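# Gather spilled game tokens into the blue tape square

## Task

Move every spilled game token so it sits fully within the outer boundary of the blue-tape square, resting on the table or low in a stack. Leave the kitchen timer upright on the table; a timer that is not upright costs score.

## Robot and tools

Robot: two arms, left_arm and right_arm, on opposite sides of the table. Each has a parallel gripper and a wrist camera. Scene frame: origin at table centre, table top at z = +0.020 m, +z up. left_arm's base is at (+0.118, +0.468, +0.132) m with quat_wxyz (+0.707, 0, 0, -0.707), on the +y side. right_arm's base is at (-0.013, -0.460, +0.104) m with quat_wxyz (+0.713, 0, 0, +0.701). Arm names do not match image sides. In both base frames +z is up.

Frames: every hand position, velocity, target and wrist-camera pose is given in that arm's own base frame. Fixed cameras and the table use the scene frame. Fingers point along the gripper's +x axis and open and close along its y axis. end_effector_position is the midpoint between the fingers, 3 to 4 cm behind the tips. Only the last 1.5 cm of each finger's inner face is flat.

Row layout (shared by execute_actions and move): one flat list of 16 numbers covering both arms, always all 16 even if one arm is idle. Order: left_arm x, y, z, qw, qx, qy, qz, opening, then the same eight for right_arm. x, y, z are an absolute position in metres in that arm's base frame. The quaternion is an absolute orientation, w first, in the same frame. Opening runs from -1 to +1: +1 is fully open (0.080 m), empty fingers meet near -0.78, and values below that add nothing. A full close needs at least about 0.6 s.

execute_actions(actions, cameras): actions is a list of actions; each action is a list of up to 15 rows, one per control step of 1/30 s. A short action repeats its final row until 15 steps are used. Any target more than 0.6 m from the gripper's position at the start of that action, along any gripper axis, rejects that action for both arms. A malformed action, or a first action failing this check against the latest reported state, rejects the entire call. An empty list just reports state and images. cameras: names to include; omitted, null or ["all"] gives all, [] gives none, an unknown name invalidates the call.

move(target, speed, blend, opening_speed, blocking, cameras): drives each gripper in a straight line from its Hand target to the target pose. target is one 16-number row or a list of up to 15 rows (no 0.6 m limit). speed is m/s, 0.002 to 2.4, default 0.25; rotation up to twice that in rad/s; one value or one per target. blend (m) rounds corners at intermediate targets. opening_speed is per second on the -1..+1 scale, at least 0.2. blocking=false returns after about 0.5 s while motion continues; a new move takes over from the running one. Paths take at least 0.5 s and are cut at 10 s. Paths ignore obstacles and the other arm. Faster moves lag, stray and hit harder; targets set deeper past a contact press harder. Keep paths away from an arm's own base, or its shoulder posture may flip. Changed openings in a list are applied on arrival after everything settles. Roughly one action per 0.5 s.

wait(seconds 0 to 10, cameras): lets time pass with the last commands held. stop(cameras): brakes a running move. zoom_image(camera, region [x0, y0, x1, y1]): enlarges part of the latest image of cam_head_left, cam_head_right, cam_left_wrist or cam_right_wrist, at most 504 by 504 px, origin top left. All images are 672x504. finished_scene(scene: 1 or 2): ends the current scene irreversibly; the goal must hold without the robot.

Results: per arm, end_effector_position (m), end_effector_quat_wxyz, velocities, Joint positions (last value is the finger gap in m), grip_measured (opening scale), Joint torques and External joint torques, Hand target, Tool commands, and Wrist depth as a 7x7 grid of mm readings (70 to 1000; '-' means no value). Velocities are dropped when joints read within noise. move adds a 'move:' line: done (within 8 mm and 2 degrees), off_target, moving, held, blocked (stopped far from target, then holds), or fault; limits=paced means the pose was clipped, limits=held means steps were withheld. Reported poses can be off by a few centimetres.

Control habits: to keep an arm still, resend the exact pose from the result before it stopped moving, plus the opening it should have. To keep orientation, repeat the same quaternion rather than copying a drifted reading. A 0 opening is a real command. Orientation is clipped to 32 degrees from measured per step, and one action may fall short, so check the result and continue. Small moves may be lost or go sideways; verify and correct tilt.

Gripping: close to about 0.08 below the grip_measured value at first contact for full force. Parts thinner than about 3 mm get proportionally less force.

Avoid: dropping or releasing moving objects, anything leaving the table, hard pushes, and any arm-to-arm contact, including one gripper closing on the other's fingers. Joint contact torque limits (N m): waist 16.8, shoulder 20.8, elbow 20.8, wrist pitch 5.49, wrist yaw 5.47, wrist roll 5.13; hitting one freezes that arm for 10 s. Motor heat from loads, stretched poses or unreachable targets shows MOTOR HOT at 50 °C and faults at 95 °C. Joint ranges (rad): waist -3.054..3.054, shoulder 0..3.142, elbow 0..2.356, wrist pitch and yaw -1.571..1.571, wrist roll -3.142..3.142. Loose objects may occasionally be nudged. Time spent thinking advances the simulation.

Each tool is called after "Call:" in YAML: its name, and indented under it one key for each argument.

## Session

Call:
execute_actions:
  actions: []

Call:
zoom_image:
  camera: "cam_head_right"
  region: [260, 200, 440, 430]

Scene clock: 0.00 s.
left_arm: end_effector_position=(+0.1446, -0.2211, +0.0103) grip_measured=+0.997 end_effector_quat_wxyz=(-0.221, -0.565, -0.236, +0.759) | right_arm: end_effector_position=(+0.1040, +0.1554, +0.2633) grip_measured=+0.993 end_effector_quat_wxyz=(+0.708, +0.293, +0.313, +0.562)
Joint positions: left_arm=[-0.853 1.792 0.969 -0.874 0.245 1.639 0.08] | right_arm=[0.105 0.435 0.566 -0.522 -1.268 0.505 0.08]
Joint velocities: within noise
Joint torques (N m): no reading
External joint torques (N m): no reading
Motor temperatures (°C): left_arm=[31 32 34 35 30 34] | right_arm=[29 39 31 36 29 31]
Heat: left arm: hottest wrist pitch 35 °C (+0.0 °C/min); right arm: hottest shoulder 39 °C (+0.0 °C/min).
Wrist depth (mm): cam_left_wrist=[161 165 172 178 166 171 197 / 165 170 176 183 187 177 184 / 169 174 181 188 196 190 190 / 173 178 185 193 201 210 199 / - 82 190 198 207 105 220 / - 80 196 205 213 83 76 / - 194 201 210 220 88 73] | cam_right_wrist=[- - - - - - - / - - - - - - - / - - - - - - - / - 262 - - - - - / - - 277 - - - 96 / - - - 303 - - 82 / - - - - 285 358 79]
Hand target: left_arm +0.1454, -0.2222, +0.0118; -0.223, -0.566, -0.234, +0.758 | right_arm +0.1038, +0.1554, +0.2635; +0.708, +0.292, +0.312, +0.562
Tool commands: left_gripper/opening=+0.997333 right_gripper/opening=+0.993085

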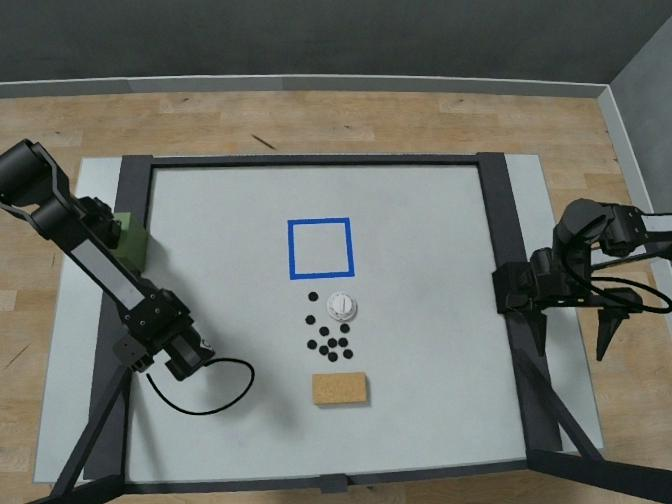

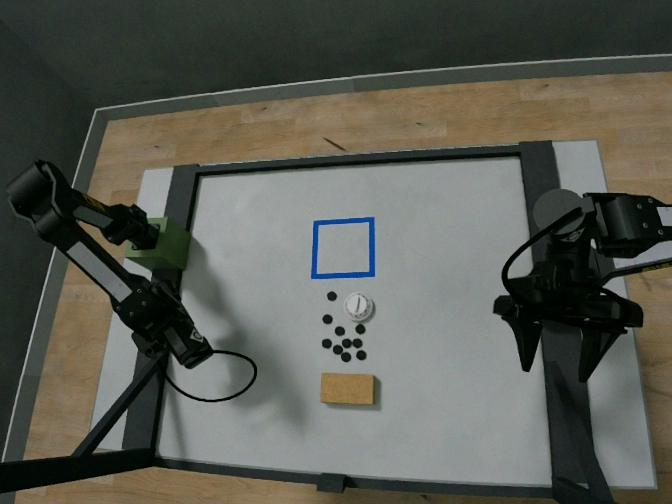

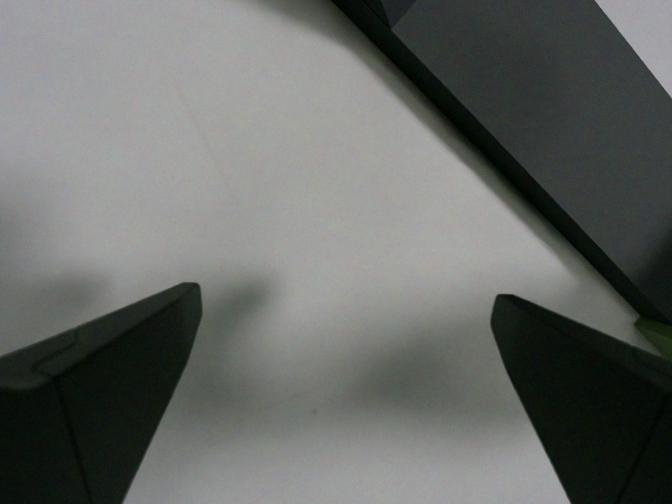

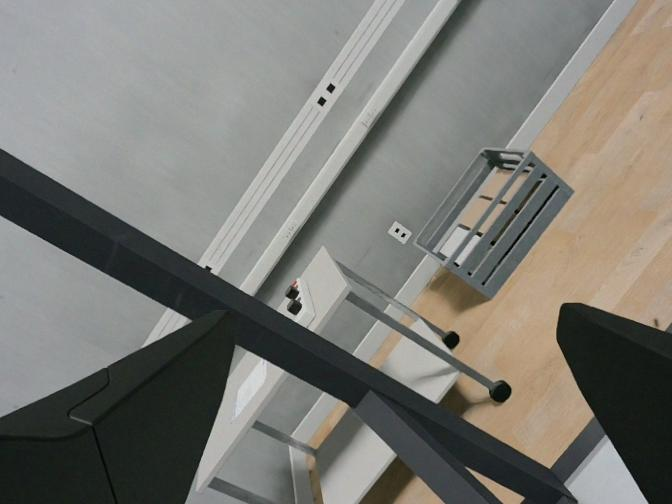

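Scaled by 2.191.

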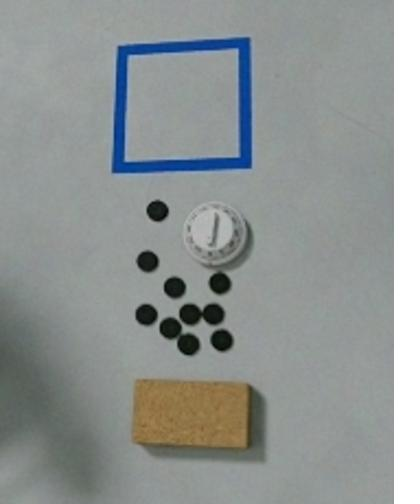

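Call:
move:
  target:
    - [0.1454, -0.2222, 0.0118, -0.223, -0.566, -0.234, 0.758, 1, 0.25, 0.10, 0.22, 0.7071, 0, 0.7071, 0, 1]
    - [0.1454, -0.2222, 0.0118, -0.223, -0.566, -0.234, 0.758, 1, 0.42, 0.02, 0.11, 0.7071, 0, 0.7071, 0, 1]
  blend: 0.04

Scene clock: 37.10 s.
left_arm: end_effector_position=(+0.1446, -0.2211, +0.0103) grip_measured=+0.997 end_effector_quat_wxyz=(-0.221, -0.565, -0.236, +0.759) | right_arm: end_effector_position=(+0.4184, +0.0197, +0.1155) grip_measured=+0.993 end_effector_quat_wxyz=(+0.711, +0.003, +0.703, -0.001)
Joint positions: left_arm=[-0.853 1.792 0.969 -0.874 0.245 1.639 0.08] | right_arm=[0.046 2.148 1.943 -1.353 -0.002 0.053 0.08]
Joint velocities: within noise
Joint torques (N m): left_arm=[-0.01 -5.65 4.09 0.09 0.2 0] | right_arm=[0.16 -7.81 5.91 0.33 0.08 -0.18]
External joint torques (N m): left_arm=[0 0.25 -0.26 0.01 0.01 -0.01] | right_arm=[0.07 2.35 0.05 -0.03 0.09 -0.18]
Motor temperatures (°C): left_arm=[31 34 36 35 30 34] | right_arm=[29 38 35 39 29 31]
Heat: left arm: hottest elbow 36 °C (+3.2 °C/min); right arm: hottest wrist pitch 39 °C (+4.9 °C/min).
Wrist depth (mm): cam_left_wrist=[161 165 172 178 166 172 197 / 165 170 176 183 187 177 185 / 169 174 181 188 195 190 190 / 172 178 185 193 201 210 199 / - 82 191 198 206 105 220 / - 80 196 204 214 83 76 / - 194 201 210 220 88 73] | cam_right_wrist=[225 225 223 222 219 219 219 / 226 237 235 234 232 231 231 / 226 253 251 225 245 247 245 / 238 266 268 267 263 260 260 / 291 285 280 283 282 275 89 / - - 308 307 305 302 82 / - - 334 332 328 328 79]
Hand target: left_arm +0.1454, -0.2222, +0.0118; -0.223, -0.566, -0.234, +0.758 | right_arm +0.4199, +0.0200, +0.1101; +0.707, +0.000, +0.707, +0.000
Off the commanded pose: left_arm 0.002 m, 0 deg | right_arm 0.006 m, 1 deg.
move: done

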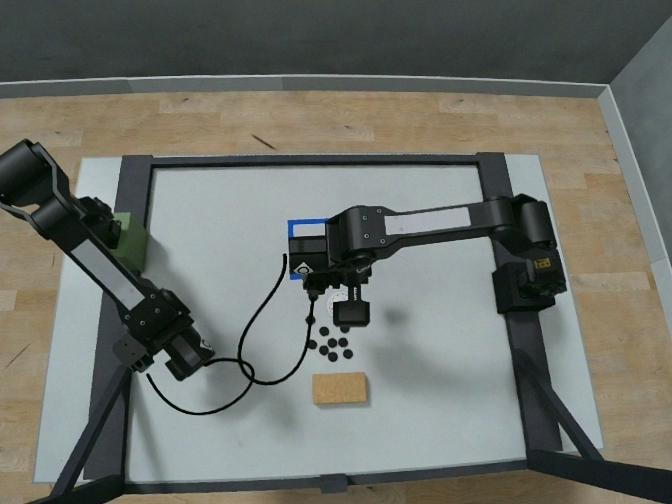

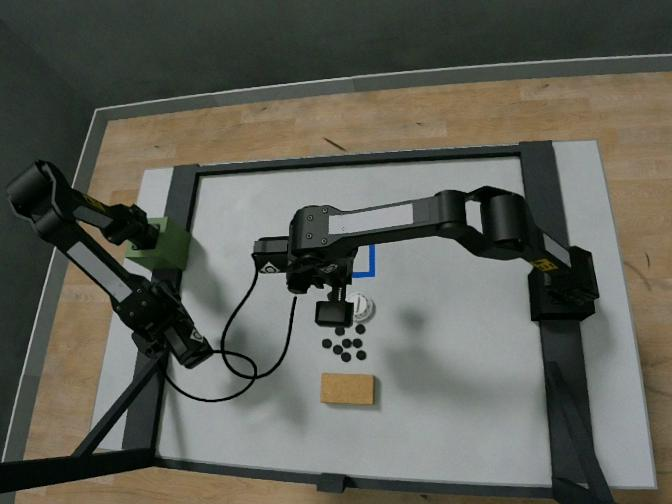

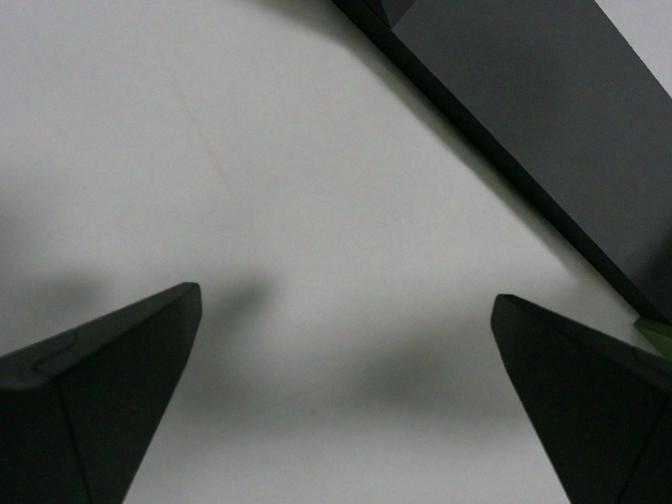

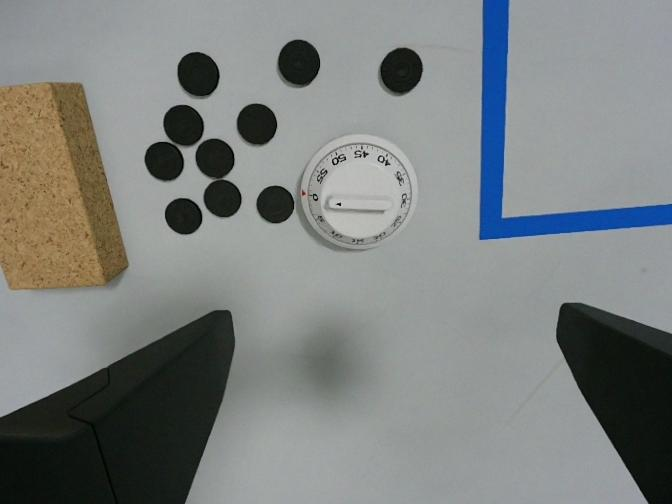

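Call:
move:
  target: [0.1454, -0.2222, 0.0118, -0.223, -0.566, -0.234, 0.758, 1, 0.418, 0.02, 0.02, 0.6409, 0.2988, 0.6409, -0.2988, 0.88]
  cameras: ["cam_right_wrist"]

Scene clock: 71.03 s.
left_arm: end_effector_position=(+0.1446, -0.2211, +0.0103) grip_measured=+0.997 end_effector_quat_wxyz=(-0.221, -0.565, -0.236, +0.759) | right_arm: end_effector_position=(+0.4214, +0.0199, +0.0300) grip_measured=+0.883 end_effector_quat_wxyz=(+0.649, +0.302, +0.634, -0.292)
Joint positions: left_arm=[-0.853 1.792 0.969 -0.874 0.245 1.639 0.08] | right_arm=[0.046 2.193 1.672 -1.024 -0.002 0.914 0.075]
Joint velocities: within noise
Joint torques (N m): left_arm=[0 -5.65 4.09 0.09 0.19 0] | right_arm=[0.14 -7.81 4.01 0.61 0.11 0.17]
External joint torques (N m): left_arm=[0 0.25 -0.26 0.01 -0.01 0] | right_arm=[0.12 2.51 -1.67 0.25 0.07 0.17]
Motor temperatures (°C): left_arm=[31 35 37 35 30 33] | right_arm=[29 47 35 37 29 31]
Heat: left arm: hottest elbow 37 °C (+2.0 °C/min); right arm: hottest shoulder 47 °C (+8.1 °C/min).
Wrist depth (mm): cam_left_wrist=[161 165 171 178 166 172 197 / 165 170 176 182 187 176 185 / 169 174 181 188 195 190 190 / 173 178 185 192 201 209 199 / - 82 190 198 206 105 220 / - 80 195 204 213 83 76 / - 194 201 210 221 88 72] | cam_right_wrist=[149 146 147 145 145 144 143 / 156 155 155 153 152 152 151 / - 164 164 159 161 161 160 / 179 175 175 146 146 171 170 / 189 182 180 184 184 178 90 / - - 196 199 198 197 81 / - - 217 216 214 212 76]
Hand target: left_arm +0.1454, -0.2222, +0.0118; -0.223, -0.566, -0.234, +0.758 | right_arm +0.4179, +0.0200, +0.0202; +0.641, +0.299, +0.641, -0.299
Off the commanded pose: left_arm 0.002 m, 0 deg | right_arm 0.011 m, 2 deg.
move: off_target (right_arm)
Images, in order (width x height): cam_right_wrist 672x504.

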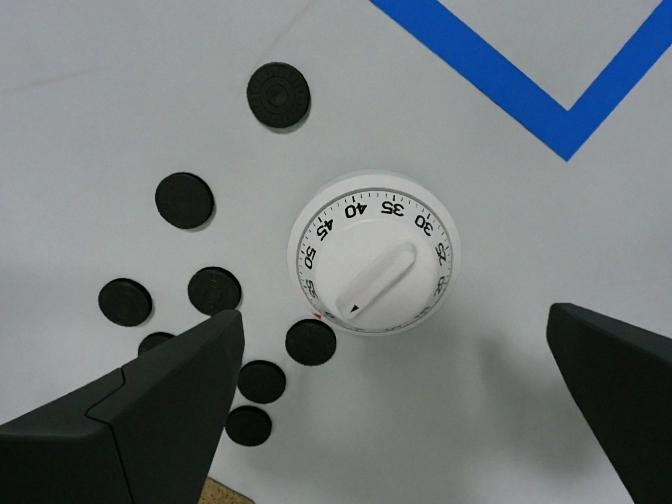

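Call:
move:
  target:
    - [0.1454, -0.2222, 0.0118, -0.223, -0.566, -0.234, 0.758, 1, 0.416, 0.022, -0.050, 0.6409, 0.2988, 0.6409, -0.2988, 0.88]
    - [0.1454, -0.2222, 0.0118, -0.223, -0.566, -0.234, 0.758, 1, 0.416, 0.022, -0.050, 0.6409, 0.2988, 0.6409, -0.2988, 0.5]
  speed: 0.15
  opening_speed: 1
  cameras: ["cam_right_wrist"]

Scene clock: 83.93 s.
left_arm: end_effector_position=(+0.1446, -0.2211, +0.0103) grip_measured=+0.997 end_effector_quat_wxyz=(-0.221, -0.565, -0.236, +0.759) | right_arm: end_effector_position=(+0.4210, +0.0214, -0.0384) grip_measured=+0.597 end_effector_quat_wxyz=(+0.650, +0.301, +0.633, -0.293)
Joint positions: left_arm=[-0.853 1.792 0.969 -0.874 0.245 1.639 0.08] | right_arm=[0.051 2.294 1.55 -0.8 0.002 0.92 0.062]
Joint velocities: within noise
Joint torques (N m): left_arm=[-0.03 -5.66 4.07 0.09 0.19 0] | right_arm=[0.18 -7.38 3.64 0.83 -0.02 0.15]
External joint torques (N m): left_arm=[-0.02 0.21 -0.28 0 0 0] | right_arm=[0.12 3.15 -1.67 0.43 -0.05 0.15]
Motor temperatures (°C): left_arm=[31 35 37 35 30 33] | right_arm=[29 48 35 37 29 31]
Heat: left arm: hottest elbow 37 °C (+1.0 °C/min); right arm: hottest shoulder 48 °C (+10.0 °C/min).
Wrist depth (mm): cam_left_wrist=[161 166 171 178 166 172 197 / 165 170 176 182 187 177 184 / 169 174 181 188 195 190 190 / 173 178 186 193 201 210 199 / - 82 191 199 205 105 220 / - 80 195 204 213 83 76 / - 195 202 210 220 88 73] | cam_right_wrist=[- 85 - - 85 85 - / - 91 89 91 90 89 89 / - 98 95 96 93 93 92 / - 101 102 89 - 99 99 / - 109 93 80 78 87 104 / - - 94 83 78 84 - / - - 122 122 90 125 78]
Hand target: left_arm +0.1454, -0.2222, +0.0118; -0.223, -0.566, -0.234, +0.758 | right_arm +0.4158, +0.0220, -0.0498; +0.641, +0.299, +0.641, -0.299
Off the commanded pose: left_arm 0.002 m, 0 deg | right_arm 0.013 m, 2 deg.
move: off_target (right_arm); target 2's new opening was sent with right_arm's hand 0.013 m and 2 deg from that target
Images, in order (width x height): cam_right_wrist 672x504.

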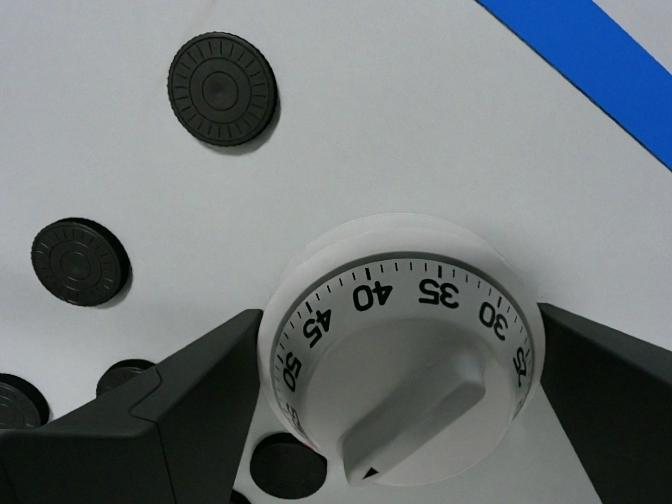

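Call:
move:
  target:
    - [0.1454, -0.2222, 0.0118, -0.223, -0.566, -0.234, 0.758, 1, 0.418, 0.022, 0.005, 0.6409, 0.2988, 0.6409, -0.2988, 0.5]
    - [0.1454, -0.2222, 0.0118, -0.223, -0.566, -0.234, 0.758, 1, 0.25, 0.11, 0.005, 0.6409, 0.2988, 0.6409, -0.2988, 0.5]
    - [0.1454, -0.2222, 0.0118, -0.223, -0.566, -0.234, 0.758, 1, 0.248, 0.11, -0.032, 0.6409, 0.2988, 0.6409, -0.2988, 0.5]
    - [0.1454, -0.2222, 0.0118, -0.223, -0.566, -0.234, 0.758, 1, 0.248, 0.11, -0.043, 0.6409, 0.2988, 0.6409, -0.2988, 0.5]
  speed: [0.12,0.25,0.1,0.03]
  cameras: ["cam_right_wrist"]

Scene clock: 97.67 s.
left_arm: end_effector_position=(+0.1446, -0.2211, +0.0103) grip_measured=+0.997 end_effector_quat_wxyz=(-0.221, -0.565, -0.236, +0.759) | right_arm: end_effector_position=(+0.2516, +0.1108, -0.0386) grip_measured=+0.597 end_effector_quat_wxyz=(+0.645, +0.302, +0.638, -0.293)
Joint positions: left_arm=[-0.853 1.792 0.969 -0.874 0.245 1.639 0.08] | right_arm=[0.414 1.849 0.826 -0.532 0 1.284 0.062]
Joint velocities: within noise
Joint torques (N m): left_arm=[-0.01 -5.69 4.08 0.09 0.2 0] | right_arm=[0.29 -4.61 2.98 0.59 0.07 0.18]
External joint torques (N m): left_arm=[-0.07 0.2 -0.22 0.03 0.01 0] | right_arm=[0.26 1.89 -1.36 0.24 0.02 0.18]
Motor temperatures (°C): left_arm=[30 35 37 35 30 33] | right_arm=[29 49 34 36 29 31]
Heat: left arm: hottest elbow 37 °C (+1.0 °C/min); right arm: hottest shoulder 49 °C (+10.1 °C/min).
Wrist depth (mm): cam_left_wrist=[161 165 172 178 165 172 197 / 165 170 176 183 187 177 185 / 169 174 180 188 195 190 190 / 172 178 185 193 201 210 198 / - 82 191 198 206 105 220 / - 80 196 205 213 83 76 / - 195 201 210 219 88 73] | cam_right_wrist=[- 89 88 88 88 89 - / - 94 96 93 94 92 92 / - 102 100 102 99 99 99 / - 109 108 89 - 105 - / 116 115 93 80 77 87 110 / - - 94 83 78 84 - / - - 135 134 90 130 79]
Hand target: left_arm +0.1454, -0.2222, +0.0118; -0.223, -0.566, -0.234, +0.758 | right_arm +0.2480, +0.1099, -0.0429; +0.641, +0.299, +0.641, -0.299
Off the commanded pose: left_arm 0.002 m, 0 deg | right_arm 0.006 m, 1 deg.
move: done
Images, in order (width x height): cam_right_wrist 672x504.

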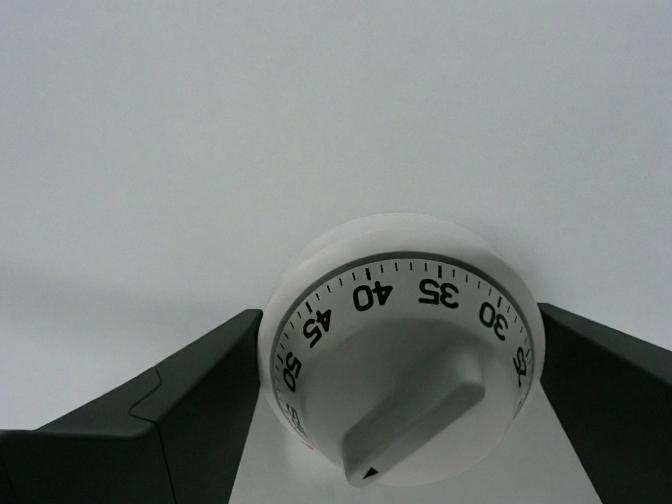

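Call:
move:
  target: [0.1454, -0.2222, 0.0118, -0.223, -0.566, -0.234, 0.758, 1, 0.248, 0.11, -0.049, 0.6409, 0.2988, 0.6409, -0.2988, 0.5]
  speed: 0.03
  cameras: []

Scene clock: 103.67 s.
left_arm: end_effector_position=(+0.1446, -0.2211, +0.0103) grip_measured=+0.997 end_effector_quat_wxyz=(-0.221, -0.565, -0.236, +0.759) | right_arm: end_effector_position=(+0.2526, +0.1112, -0.0435) grip_measured=+0.597 end_effector_quat_wxyz=(+0.646, +0.303, +0.637, -0.292)
Joint positions: left_arm=[-0.853 1.792 0.969 -0.874 0.245 1.639 0.08] | right_arm=[0.414 1.864 0.821 -0.507 0 1.284 0.062]
Joint velocities: within noise
Joint torques (N m): left_arm=[0 -5.69 4.06 0.09 0.2 0] | right_arm=[0.25 -4.35 2.79 0.65 0.07 0.17]
External joint torques (N m): left_arm=[-0.04 0.24 -0.32 0 0.01 0] | right_arm=[0.21 2.1 -1.37 0.32 0.03 0.17]
Motor temperatures (°C): left_arm=[30 36 37 35 30 33] | right_arm=[29 48 34 36 29 31]
Heat: left arm: hottest elbow 37 °C (+1.0 °C/min); right arm: hottest shoulder 48 °C (+7.0 °C/min).
Wrist depth (mm): cam_left_wrist=[162 166 172 178 166 172 197 / 165 170 175 183 187 177 184 / 169 174 180 188 195 189 190 / 173 178 185 193 201 210 198 / - 82 190 198 206 105 220 / - 80 197 204 213 83 76 / - 194 202 210 220 88 73] | cam_right_wrist=[- 85 - - 85 85 - / - 91 90 91 90 88 89 / - 97 95 96 93 94 92 / - 102 102 87 - 99 99 / - 108 93 80 77 87 104 / - - 94 83 78 84 - / - - 128 128 89 123 79]
Hand target: left_arm +0.1454, -0.2222, +0.0118; -0.223, -0.566, -0.234, +0.758 | right_arm +0.2480, +0.1099, -0.0488; +0.641, +0.299, +0.641, -0.299
Off the commanded pose: left_arm 0.002 m, 0 deg | right_arm 0.007 m, 1 deg.
move: done
No camera images: "cameras" was empty.

Call:
move:
  target:
    - [0.1454, -0.2222, 0.0118, -0.223, -0.566, -0.234, 0.758, 1, 0.248, 0.11, -0.049, 0.6409, 0.2988, 0.6409, -0.2988, 0.95]
    - [0.1454, -0.2222, 0.0118, -0.223, -0.566, -0.234, 0.758, 1, 0.25, 0.11, 0.05, 0.6409, 0.2988, 0.6409, -0.2988, 0.95]
    - [0.1454, -0.2222, 0.0118, -0.223, -0.566, -0.234, 0.758, 1, 0.425, 0.195, 0.05, 0.7071, 0, 0.7071, 0, 1]
  speed: [0.1,0.15,0.25]
  opening_speed: 1.5
  cameras: ["cam_right_wrist","cam_head_right"]

Scene clock: 115.73 s.
left_arm: end_effector_position=(+0.1446, -0.2211, +0.0103) grip_measured=+0.997 end_effector_quat_wxyz=(-0.221, -0.565, -0.236, +0.759) | right_arm: end_effector_position=(+0.4249, +0.1936, +0.0582) grip_measured=+0.990 end_effector_quat_wxyz=(+0.712, +0.005, +0.702, -0.001)
Joint positions: left_arm=[-0.853 1.792 0.969 -0.874 0.245 1.639 0.08] | right_arm=[0.427 2.381 2.105 -1.279 0 0.436 0.08]
Joint velocities: within noise
Joint torques (N m): left_arm=[0.02 -5.68 4.12 0.09 0.2 0] | right_arm=[0.25 -8.66 5.93 0.33 0.04 -0.18]
External joint torques (N m): left_arm=[0.02 0.15 -0.19 0.02 0.01 0] | right_arm=[0.23 2.87 0.07 -0.04 0.02 -0.18]
Motor temperatures (°C): left_arm=[30 36 37 35 30 33] | right_arm=[29 46 34 36 29 31]
Heat: left arm: hottest elbow 37 °C (+1.0 °C/min); right arm: hottest shoulder 46 °C (+2.0 °C/min).
Wrist depth (mm): cam_left_wrist=[162 165 172 178 166 172 197 / 165 170 176 183 187 177 185 / 169 174 181 187 195 189 190 / 173 179 185 193 201 210 199 / - 82 190 198 206 105 220 / - 80 195 204 213 83 76 / - 194 202 210 220 88 73] | cam_right_wrist=[172 170 169 168 167 167 164 / 181 180 175 150 173 175 173 / 194 191 188 159 162 185 186 / 205 204 202 169 195 198 198 / 221 215 214 181 212 209 89 / - - 233 231 231 229 82 / - - 253 251 248 240 79]
Hand target: left_arm +0.1454, -0.2222, +0.0118; -0.223, -0.566, -0.234, +0.758 | right_arm +0.4249, +0.1948, +0.0500; +0.707, +0.000, +0.707, +0.000
Off the commanded pose: left_arm 0.002 m, 0 deg | right_arm 0.008 m, 1 deg.
move: done
Images, in order (width x height): cam_head_right 672x504, cam_right_wrist 672x504.

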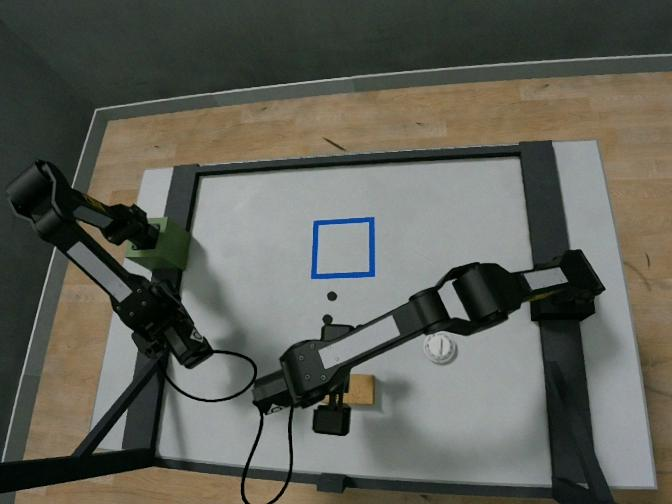

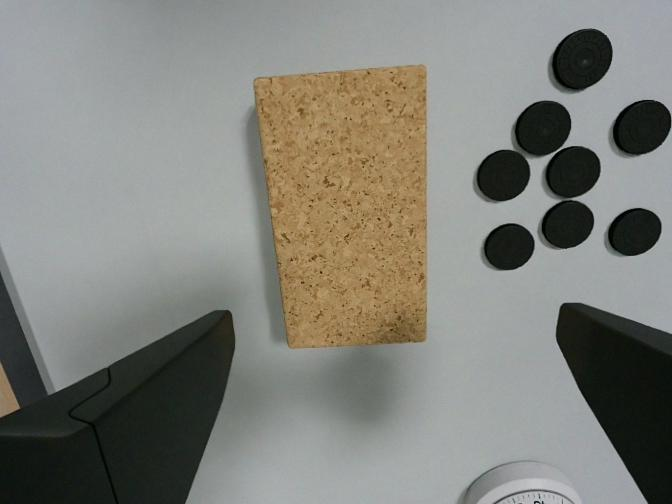

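Call:
move:
  target:
    - [0.1454, -0.2222, 0.0118, -0.223, -0.566, -0.234, 0.758, 1, 0.420, 0.202, -0.044, 0.7061, -0.037, 0.7061, 0.037, 1]
    - [0.1454, -0.2222, 0.0118, -0.223, -0.566, -0.234, 0.758, 1, 0.420, 0.202, -0.044, 0.7061, -0.037, 0.7061, 0.037, 0.36]
    - [0.1454, -0.2222, 0.0118, -0.223, -0.566, -0.234, 0.758, 1, 0.440, 0.19, -0.041, 0.7061, -0.037, 0.7061, 0.037, 0.36]
    - [0.1454, -0.2222, 0.0118, -0.223, -0.566, -0.234, 0.758, 1, 0.443, 0.12, -0.041, 0.7061, -0.037, 0.7061, 0.037, 0.36]
  speed: [0.15,0.1,0.06,0.06]
  opening_speed: 1

Call:
zoom_image:
  camera: "cam_head_right"
  region: [270, 200, 430, 420]

Call:
zoom_image:
  camera: "cam_head_left"
  region: [250, 200, 410, 420]

Scene clock: 148.03 s.
left_arm: end_effector_position=(+0.1446, -0.2211, +0.0103) grip_measured=+0.997 end_effector_quat_wxyz=(-0.221, -0.565, -0.236, +0.759) | right_arm: end_effector_position=(+0.4468, +0.1270, -0.0358) grip_measured=+0.461 end_effector_quat_wxyz=(+0.712, -0.036, +0.700, +0.042)
Joint positions: left_arm=[-0.853 1.792 0.969 -0.874 0.245 1.639 0.08] | right_arm=[0.276 2.455 1.857 -0.954 -0.004 0.166 0.056]
Joint velocities: within noise
Joint torques (N m): left_arm=[0 -5.67 4.09 0.08 0.19 0] | right_arm=[-0.79 -10.79 2.95 0.57 0.16 -0.17]
External joint torques (N m): left_arm=[0.01 0.24 -0.3 -0.02 0 -0.01] | right_arm=[-0.65 0.88 -2.65 0.18 0.15 -0.17]
Motor temperatures (°C): left_arm=[30 36 36 35 30 33] | right_arm=[29 51 34 36 29 31]
Heat: left arm: hottest shoulder 36 °C (+1.0 °C/min); right arm: hottest shoulder 51 °C (+3.0 °C/min). Fold the right arm in close to its base, or ease its load, before you think long.
Wrist depth (mm): cam_left_wrist=[161 165 171 178 166 172 197 / 165 169 176 183 187 177 184 / 169 174 181 187 195 190 190 / 173 178 185 193 201 210 199 / - 82 191 198 206 105 220 / - 80 196 204 213 83 76 / - 195 202 210 220 88 73] | cam_right_wrist=[- 86 - - - - - / - 92 - - - - 89 / - 99 - - - - - / - 103 - 71 72 71 96 / - 112 78 74 75 74 - / - - 81 81 78 - - / - - 88 87 87 86 -]
Hand target: left_arm +0.1454, -0.2222, +0.0118; -0.223, -0.566, -0.234, +0.758 | right_arm +0.4429, +0.1202, -0.0409; +0.706, -0.037, +0.706, +0.037
Off the commanded pose: left_arm 0.002 m, 0 deg | right_arm 0.009 m, 1 deg.
MOTOR HOT: joint 2 (shoulder) of the right arm reports 51 °C; the controller stops that arm at 95 °C. To cool a motor, set the load down, stop pushing, or move to a pose that needs little force.
move: off_target (right_arm); target 2's new opening was sent with right_arm's hand 0.010 m and 1 deg from that target

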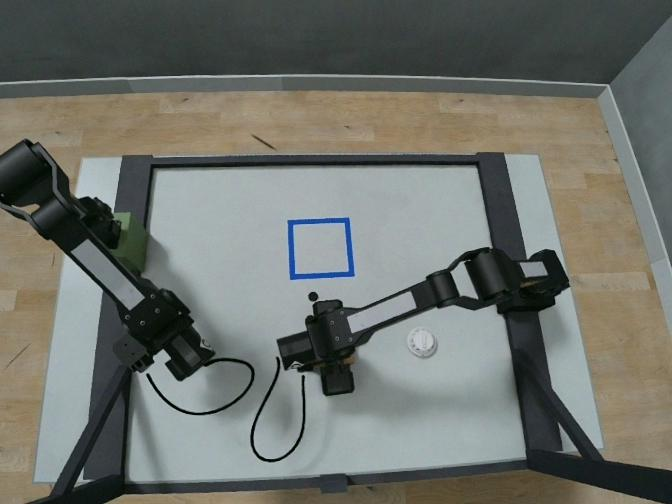

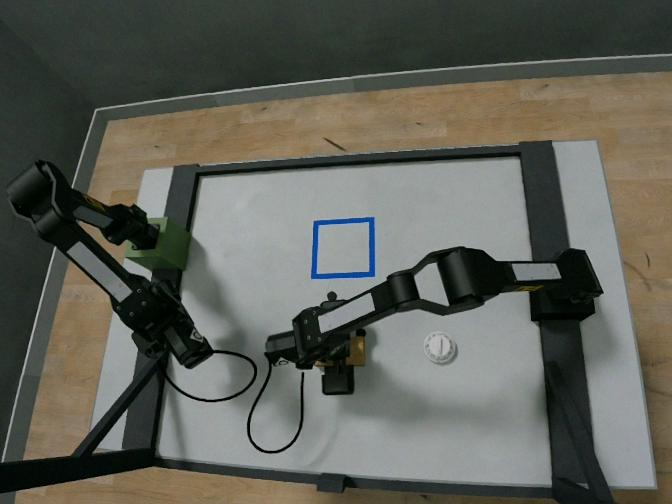

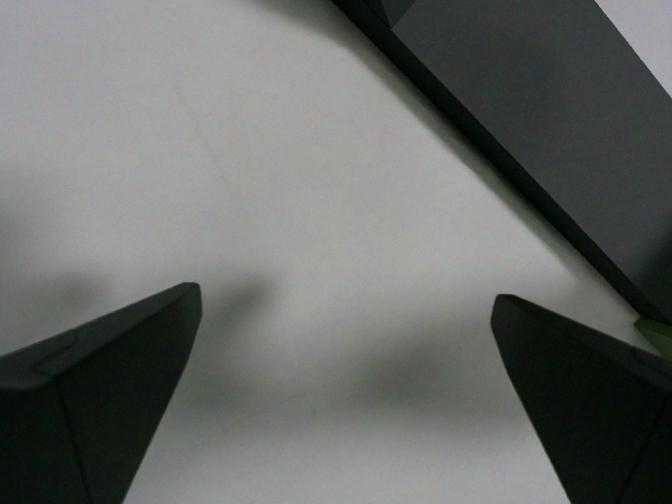

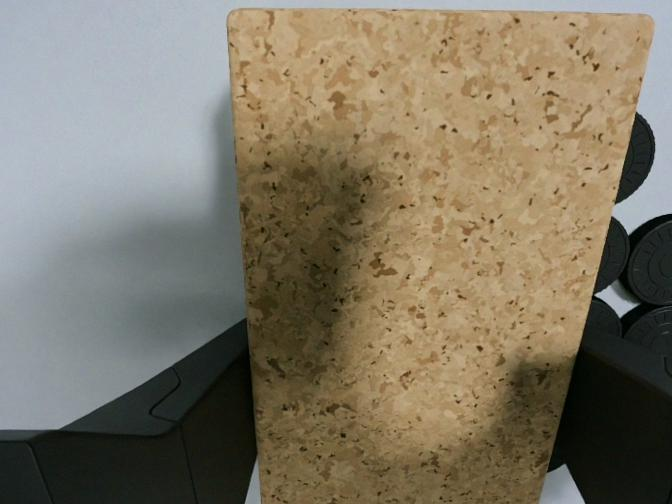

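Scaled by 2.291.

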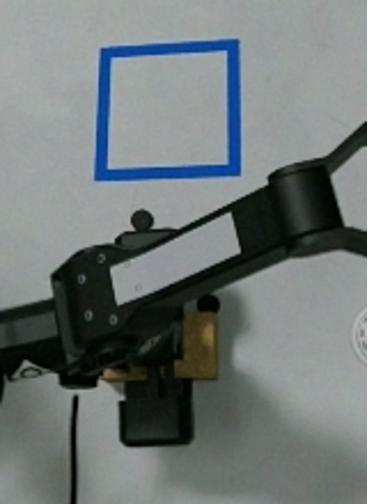

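Scaled by 2.291.

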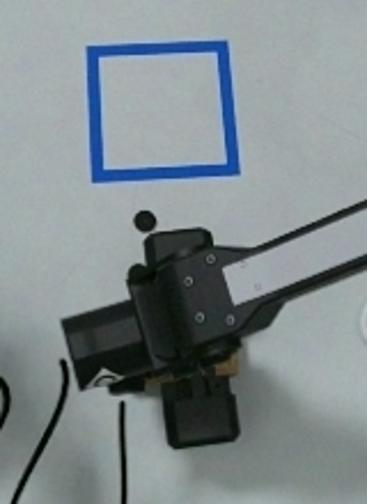

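Call:
move:
  target: [0.1454, -0.2222, 0.0118, -0.223, -0.566, -0.234, 0.758, 1, 0.445, 0.065, -0.041, 0.7061, -0.037, 0.7061, 0.037, 0.36]
  speed: 0.06
  cameras: ["cam_head_left","cam_head_right","cam_right_wrist"]

Call:
zoom_image:
  camera: "cam_head_right"
  region: [270, 200, 430, 420]

Call:
zoom_image:
  camera: "cam_head_left"
  region: [250, 200, 410, 420]

Scene clock: 163.93 s.
left_arm: end_effector_position=(+0.1446, -0.2211, +0.0103) grip_measured=+0.997 end_effector_quat_wxyz=(-0.221, -0.565, -0.236, +0.759) | right_arm: end_effector_position=(+0.4494, +0.0712, -0.0363) grip_measured=+0.461 end_effector_quat_wxyz=(+0.712, -0.037, +0.700, +0.041)
Joint positions: left_arm=[-0.853 1.792 0.969 -0.874 0.245 1.639 0.08] | right_arm=[0.156 2.42 1.788 -0.923 -0.004 0.046 0.056]
Joint velocities: within noise
Joint torques (N m): left_arm=[-0.01 -5.68 4.11 0.09 0.19 0] | right_arm=[-0.81 -10.61 2.96 0.58 0.15 -0.17]
External joint torques (N m): left_arm=[0 0.16 -0.17 0.04 0 -0.01] | right_arm=[-0.84 0.81 -2.57 0.19 0.16 -0.17]
Motor temperatures (°C): left_arm=[30 36 36 35 30 33] | right_arm=[29 59 34 36 29 31]
Heat: left arm: hottest shoulder 36 °C (+0.0 °C/min); right arm: hottest shoulder 59 °C (+11.0 °C/min). Fold the right arm in close to its base, or ease its load, before you think long.
Wrist depth (mm): cam_left_wrist=[161 165 172 178 166 172 198 / 165 169 176 183 187 177 185 / 169 174 180 188 195 190 190 / 173 178 185 192 201 210 199 / - 82 190 198 206 105 220 / - 80 196 205 213 83 76 / - 194 202 210 220 88 73] | cam_right_wrist=[- 87 - - - - - / - 92 - - - - - / - 99 - - - - 95 / - 103 - 71 72 71 96 / - 112 78 74 76 74 - / - - 81 82 78 - - / - - 88 88 87 85 -]
Hand target: left_arm +0.1454, -0.2222, +0.0118; -0.223, -0.566, -0.234, +0.758 | right_arm +0.4449, +0.0650, -0.0410; +0.706, -0.037, +0.706, +0.037
Off the commanded pose: left_arm 0.002 m, 0 deg | right_arm 0.009 m, 1 deg.
MOTOR HOT: still on. Joint 2 (shoulder) of the right arm reports 59 °C.
move: off_target (right_arm)
Images, in order (width x height): cam_head_left 672x504, cam_head_right 672x504, cam_right_wrist 672x504.

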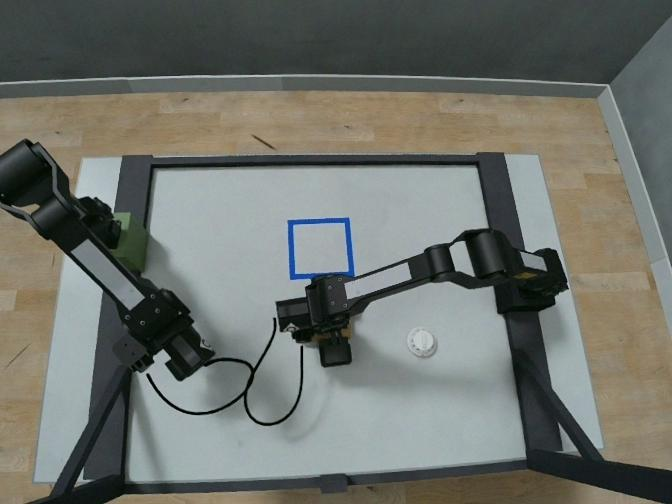

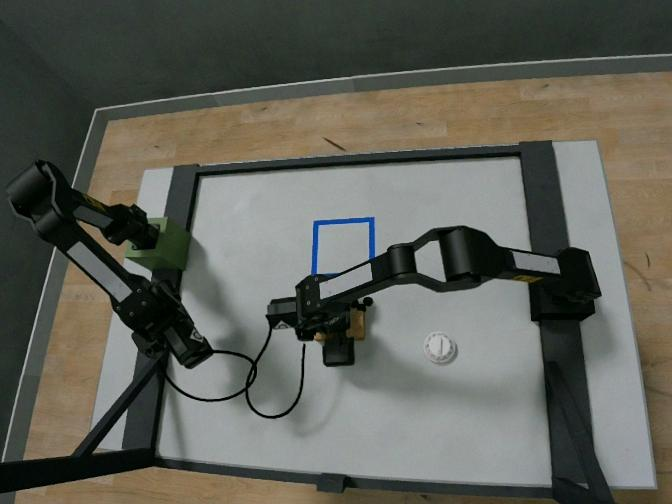

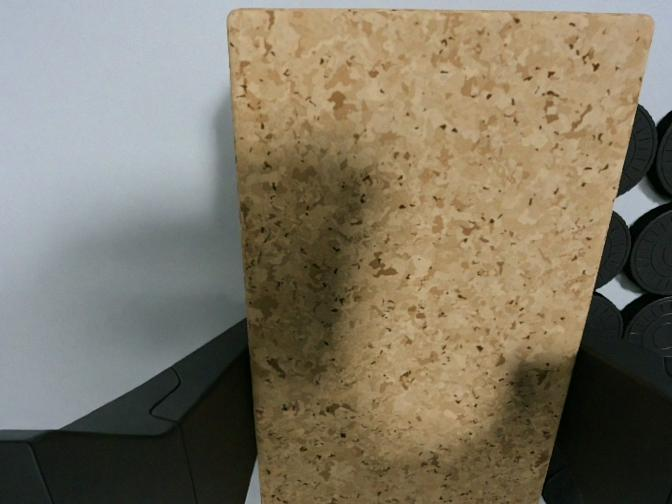

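Scaled by 2.291.

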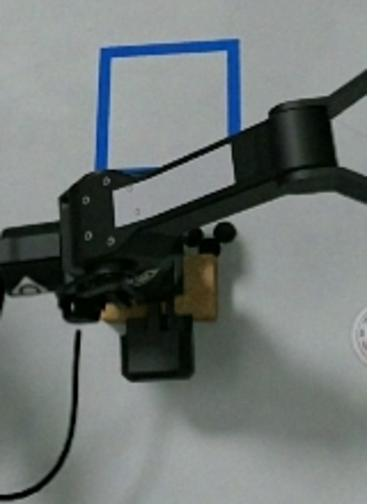

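Scaled by 2.291.

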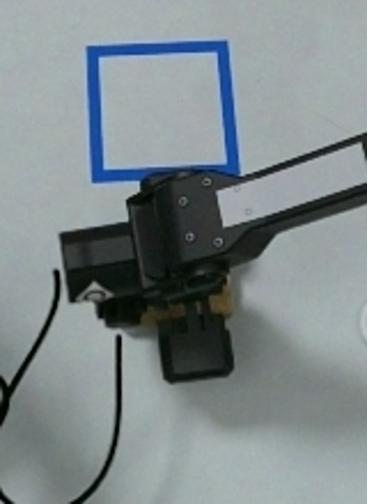

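Call:
move:
  target:
    - [0.1454, -0.2222, 0.0118, -0.223, -0.566, -0.234, 0.758, 1, 0.445, 0.08, -0.041, 0.7061, -0.037, 0.7061, 0.037, 0.36]
    - [0.1454, -0.2222, 0.0118, -0.223, -0.566, -0.234, 0.758, 1, 0.434, 0.08, -0.041, 0.7061, -0.037, 0.7061, 0.037, 0.36]
    - [0.1454, -0.2222, 0.0118, -0.223, -0.566, -0.234, 0.758, 1, 0.440, 0.02, -0.041, 0.7061, -0.037, 0.7061, 0.037, 0.36]
  speed: 0.06
  cameras: ["cam_head_left","cam_head_right","cam_right_wrist"]

Call:
zoom_image:
  camera: "cam_head_right"
  region: [270, 200, 430, 420]

Call:
zoom_image:
  camera: "cam_head_left"
  region: [250, 200, 410, 420]

Scene clock: 176.60 s.
left_arm: end_effector_position=(+0.1446, -0.2211, +0.0103) grip_measured=+0.997 end_effector_quat_wxyz=(-0.221, -0.565, -0.236, +0.759) | right_arm: end_effector_position=(+0.4442, +0.0258, -0.0367) grip_measured=+0.461 end_effector_quat_wxyz=(+0.712, -0.038, +0.700, +0.040)
Joint positions: left_arm=[-0.853 1.792 0.969 -0.874 0.245 1.639 0.08] | right_arm=[0.057 2.383 1.719 -0.891 -0.004 -0.053 0.056]
Joint velocities: within noise
Joint torques (N m): left_arm=[-0.02 -5.66 4.08 0.08 0.19 0] | right_arm=[-0.82 -10.15 3.4 0.4 0.14 -0.17]
External joint torques (N m): left_arm=[0 0.28 -0.29 0 -0.01 0] | right_arm=[-0.79 0.96 -2.01 0.03 0.15 -0.17]
Motor temperatures (°C): left_arm=[30 36 36 34 30 33] | right_arm=[29 56 34 36 29 31]
Heat: left arm: hottest shoulder 36 °C (+0.0 °C/min); right arm: hottest shoulder 56 °C (+10.1 °C/min). Fold the right arm in close to its base, or ease its load, before you think long.
Wrist depth (mm): cam_left_wrist=[161 165 172 178 166 172 197 / 165 170 176 183 187 177 184 / 169 174 181 188 195 190 190 / 173 178 185 193 201 210 199 / - 82 190 198 206 105 221 / - 80 196 204 213 83 76 / - 194 201 211 220 88 73] | cam_right_wrist=[- 87 - - - - - / - 92 - - - - - / - 99 - - - - 92 / - 104 - 71 71 71 97 / - 112 78 74 75 74 - / - - 81 81 78 - - / - - 88 87 86 85 -]
Hand target: left_arm +0.1454, -0.2222, +0.0118; -0.223, -0.566, -0.234, +0.758 | right_arm +0.4399, +0.0201, -0.0410; +0.706, -0.037, +0.706, +0.037
Off the commanded pose: left_arm 0.002 m, 0 deg | right_arm 0.008 m, 1 deg.
MOTOR HOT: still on. Joint 2 (shoulder) of the right arm reports 56 °C.
move: done
Images, in order (width x height): cam_head_left 672x504, cam_head_right 672x504, cam_right_wrist 672x504.

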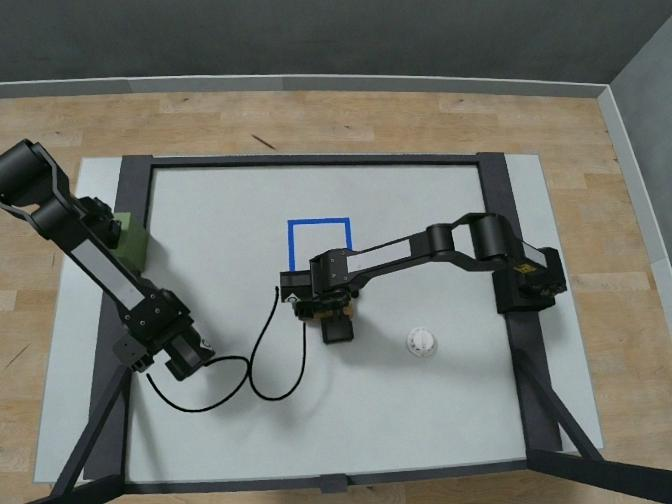

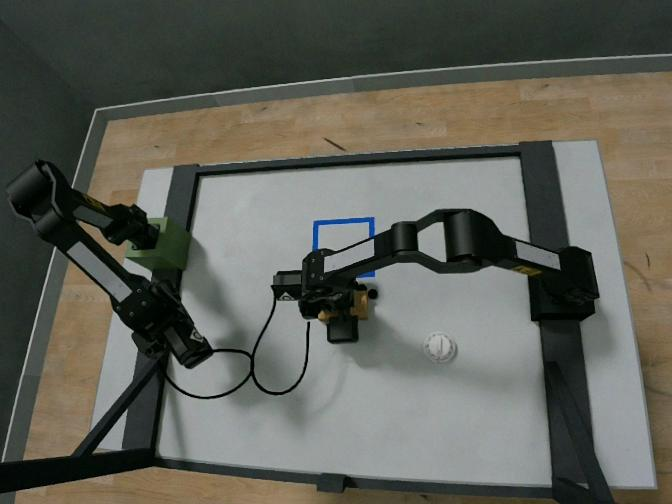

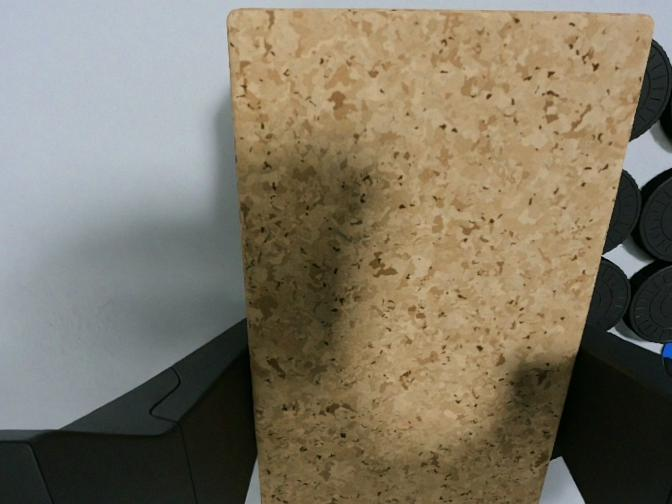

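Scaled by 2.291.

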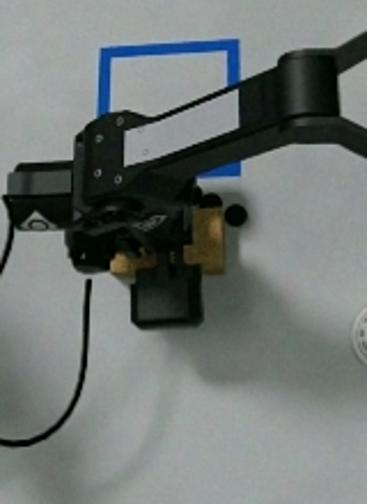

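Scaled by 2.291.

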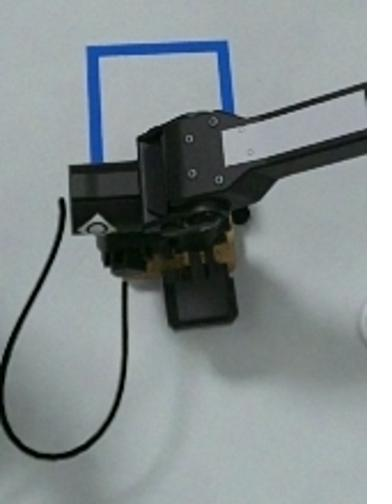

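Call:
move:
  target:
    - [0.1454, -0.2222, 0.0118, -0.223, -0.566, -0.234, 0.758, 1, 0.446, -0.034, -0.041, 0.7061, -0.037, 0.7061, 0.037, 0.36]
    - [0.1454, -0.2222, 0.0118, -0.223, -0.566, -0.234, 0.758, 1, 0.446, -0.01, -0.041, 0.7061, -0.037, 0.7061, 0.037, 0.36]
    - [0.1454, -0.2222, 0.0118, -0.223, -0.566, -0.234, 0.758, 1, 0.43, 0.02, 0.01, 0.7061, -0.037, 0.7061, 0.037, 0.36]
    - [0.1454, -0.2222, 0.0118, -0.223, -0.566, -0.234, 0.758, 1, 0.38, 0.09, 0.02, 0.7061, -0.037, 0.7061, 0.037, 0.36]
  speed: [0.06,0.08,0.12,0.25]
  cameras: ["cam_head_left","cam_head_right"]

Call:
zoom_image:
  camera: "cam_head_right"
  region: [270, 200, 430, 380]

Call:
zoom_image:
  camera: "cam_head_left"
  region: [250, 200, 410, 380]

Scene clock: 193.53 s.
left_arm: end_effector_position=(+0.1446, -0.2211, +0.0103) grip_measured=+0.997 end_effector_quat_wxyz=(-0.221, -0.565, -0.236, +0.759) | right_arm: end_effector_position=(+0.3805, +0.0904, +0.0152) grip_measured=+0.461 end_effector_quat_wxyz=(+0.702, -0.040, +0.710, +0.039)
Joint positions: left_arm=[-0.853 1.792 0.969 -0.874 0.245 1.639 0.08] | right_arm=[0.233 2.128 1.505 -0.96 -0.002 0.12 0.056]
Joint velocities: within noise
Joint torques (N m): left_arm=[0.02 -5.66 4.07 0.09 0.19 0.01] | right_arm=[0.07 -10.83 3.86 0.54 0.06 0.23]
External joint torques (N m): left_arm=[0.02 0.22 -0.25 0.02 0 0] | right_arm=[0.05 -1.28 -1.56 0.22 0.06 0.23]
Motor temperatures (°C): left_arm=[30 36 36 34 30 33] | right_arm=[29 61 33 36 29 31]
Heat: left arm: hottest shoulder 36 °C (+0.0 °C/min); right arm: hottest shoulder 61 °C (+12.1 °C/min). Fold the right arm in close to its base, or ease its load, before you think long.
Wrist depth (mm): cam_left_wrist=[161 166 172 178 166 172 197 / 166 170 176 183 187 177 184 / 169 174 181 188 195 189 190 / 173 178 185 193 201 210 198 / - 82 191 198 206 105 221 / - 80 195 204 213 83 76 / - 194 201 210 220 88 73] | cam_right_wrist=[- 133 - - - - - / 144 141 - - - - 139 / 151 151 - - - - 146 / 162 161 - 71 72 71 152 / 177 173 77 74 76 74 167 / - - 81 82 78 - - / - - 88 87 86 86 -]
Hand target: left_arm +0.1454, -0.2222, +0.0118; -0.223, -0.566, -0.234, +0.758 | right_arm +0.3800, +0.0900, +0.0199; +0.706, -0.037, +0.706, +0.037
Off the commanded pose: left_arm 0.002 m, 0 deg | right_arm 0.005 m, 1 deg.
MOTOR HOT: still on. Joint 2 (shoulder) of the right arm reports 61 °C.
move: done
Images, in order (width x height): cam_head_left 672x504, cam_head_right 672x504.

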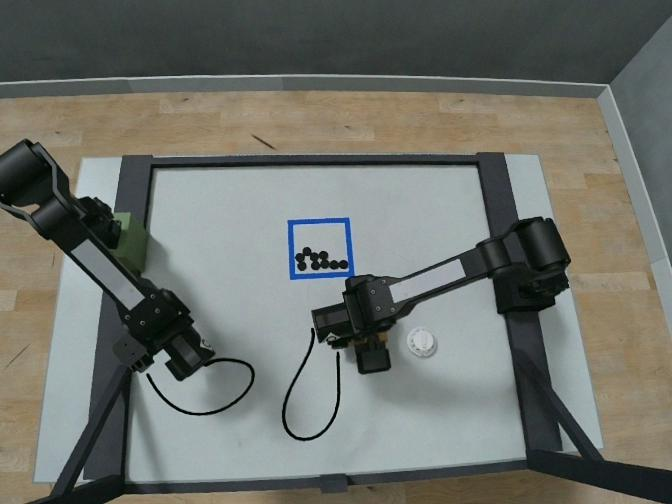

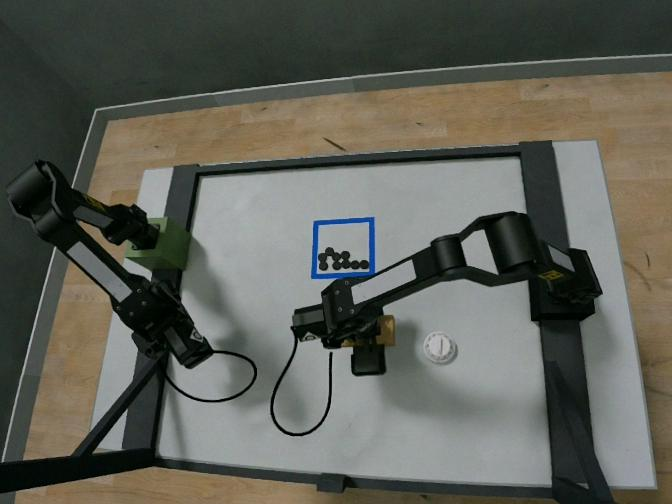

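Scaled by 2.800.

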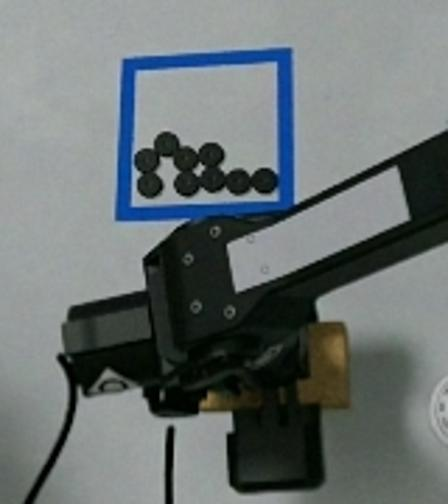

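Scaled by 2.800.

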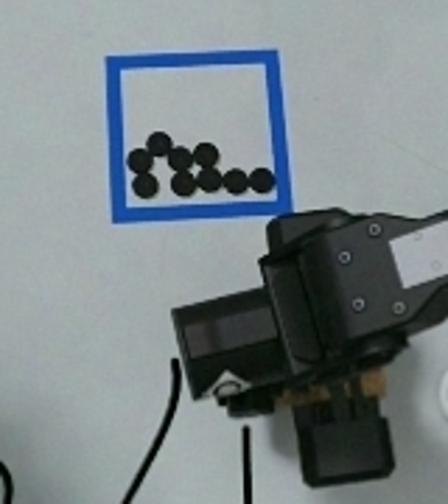

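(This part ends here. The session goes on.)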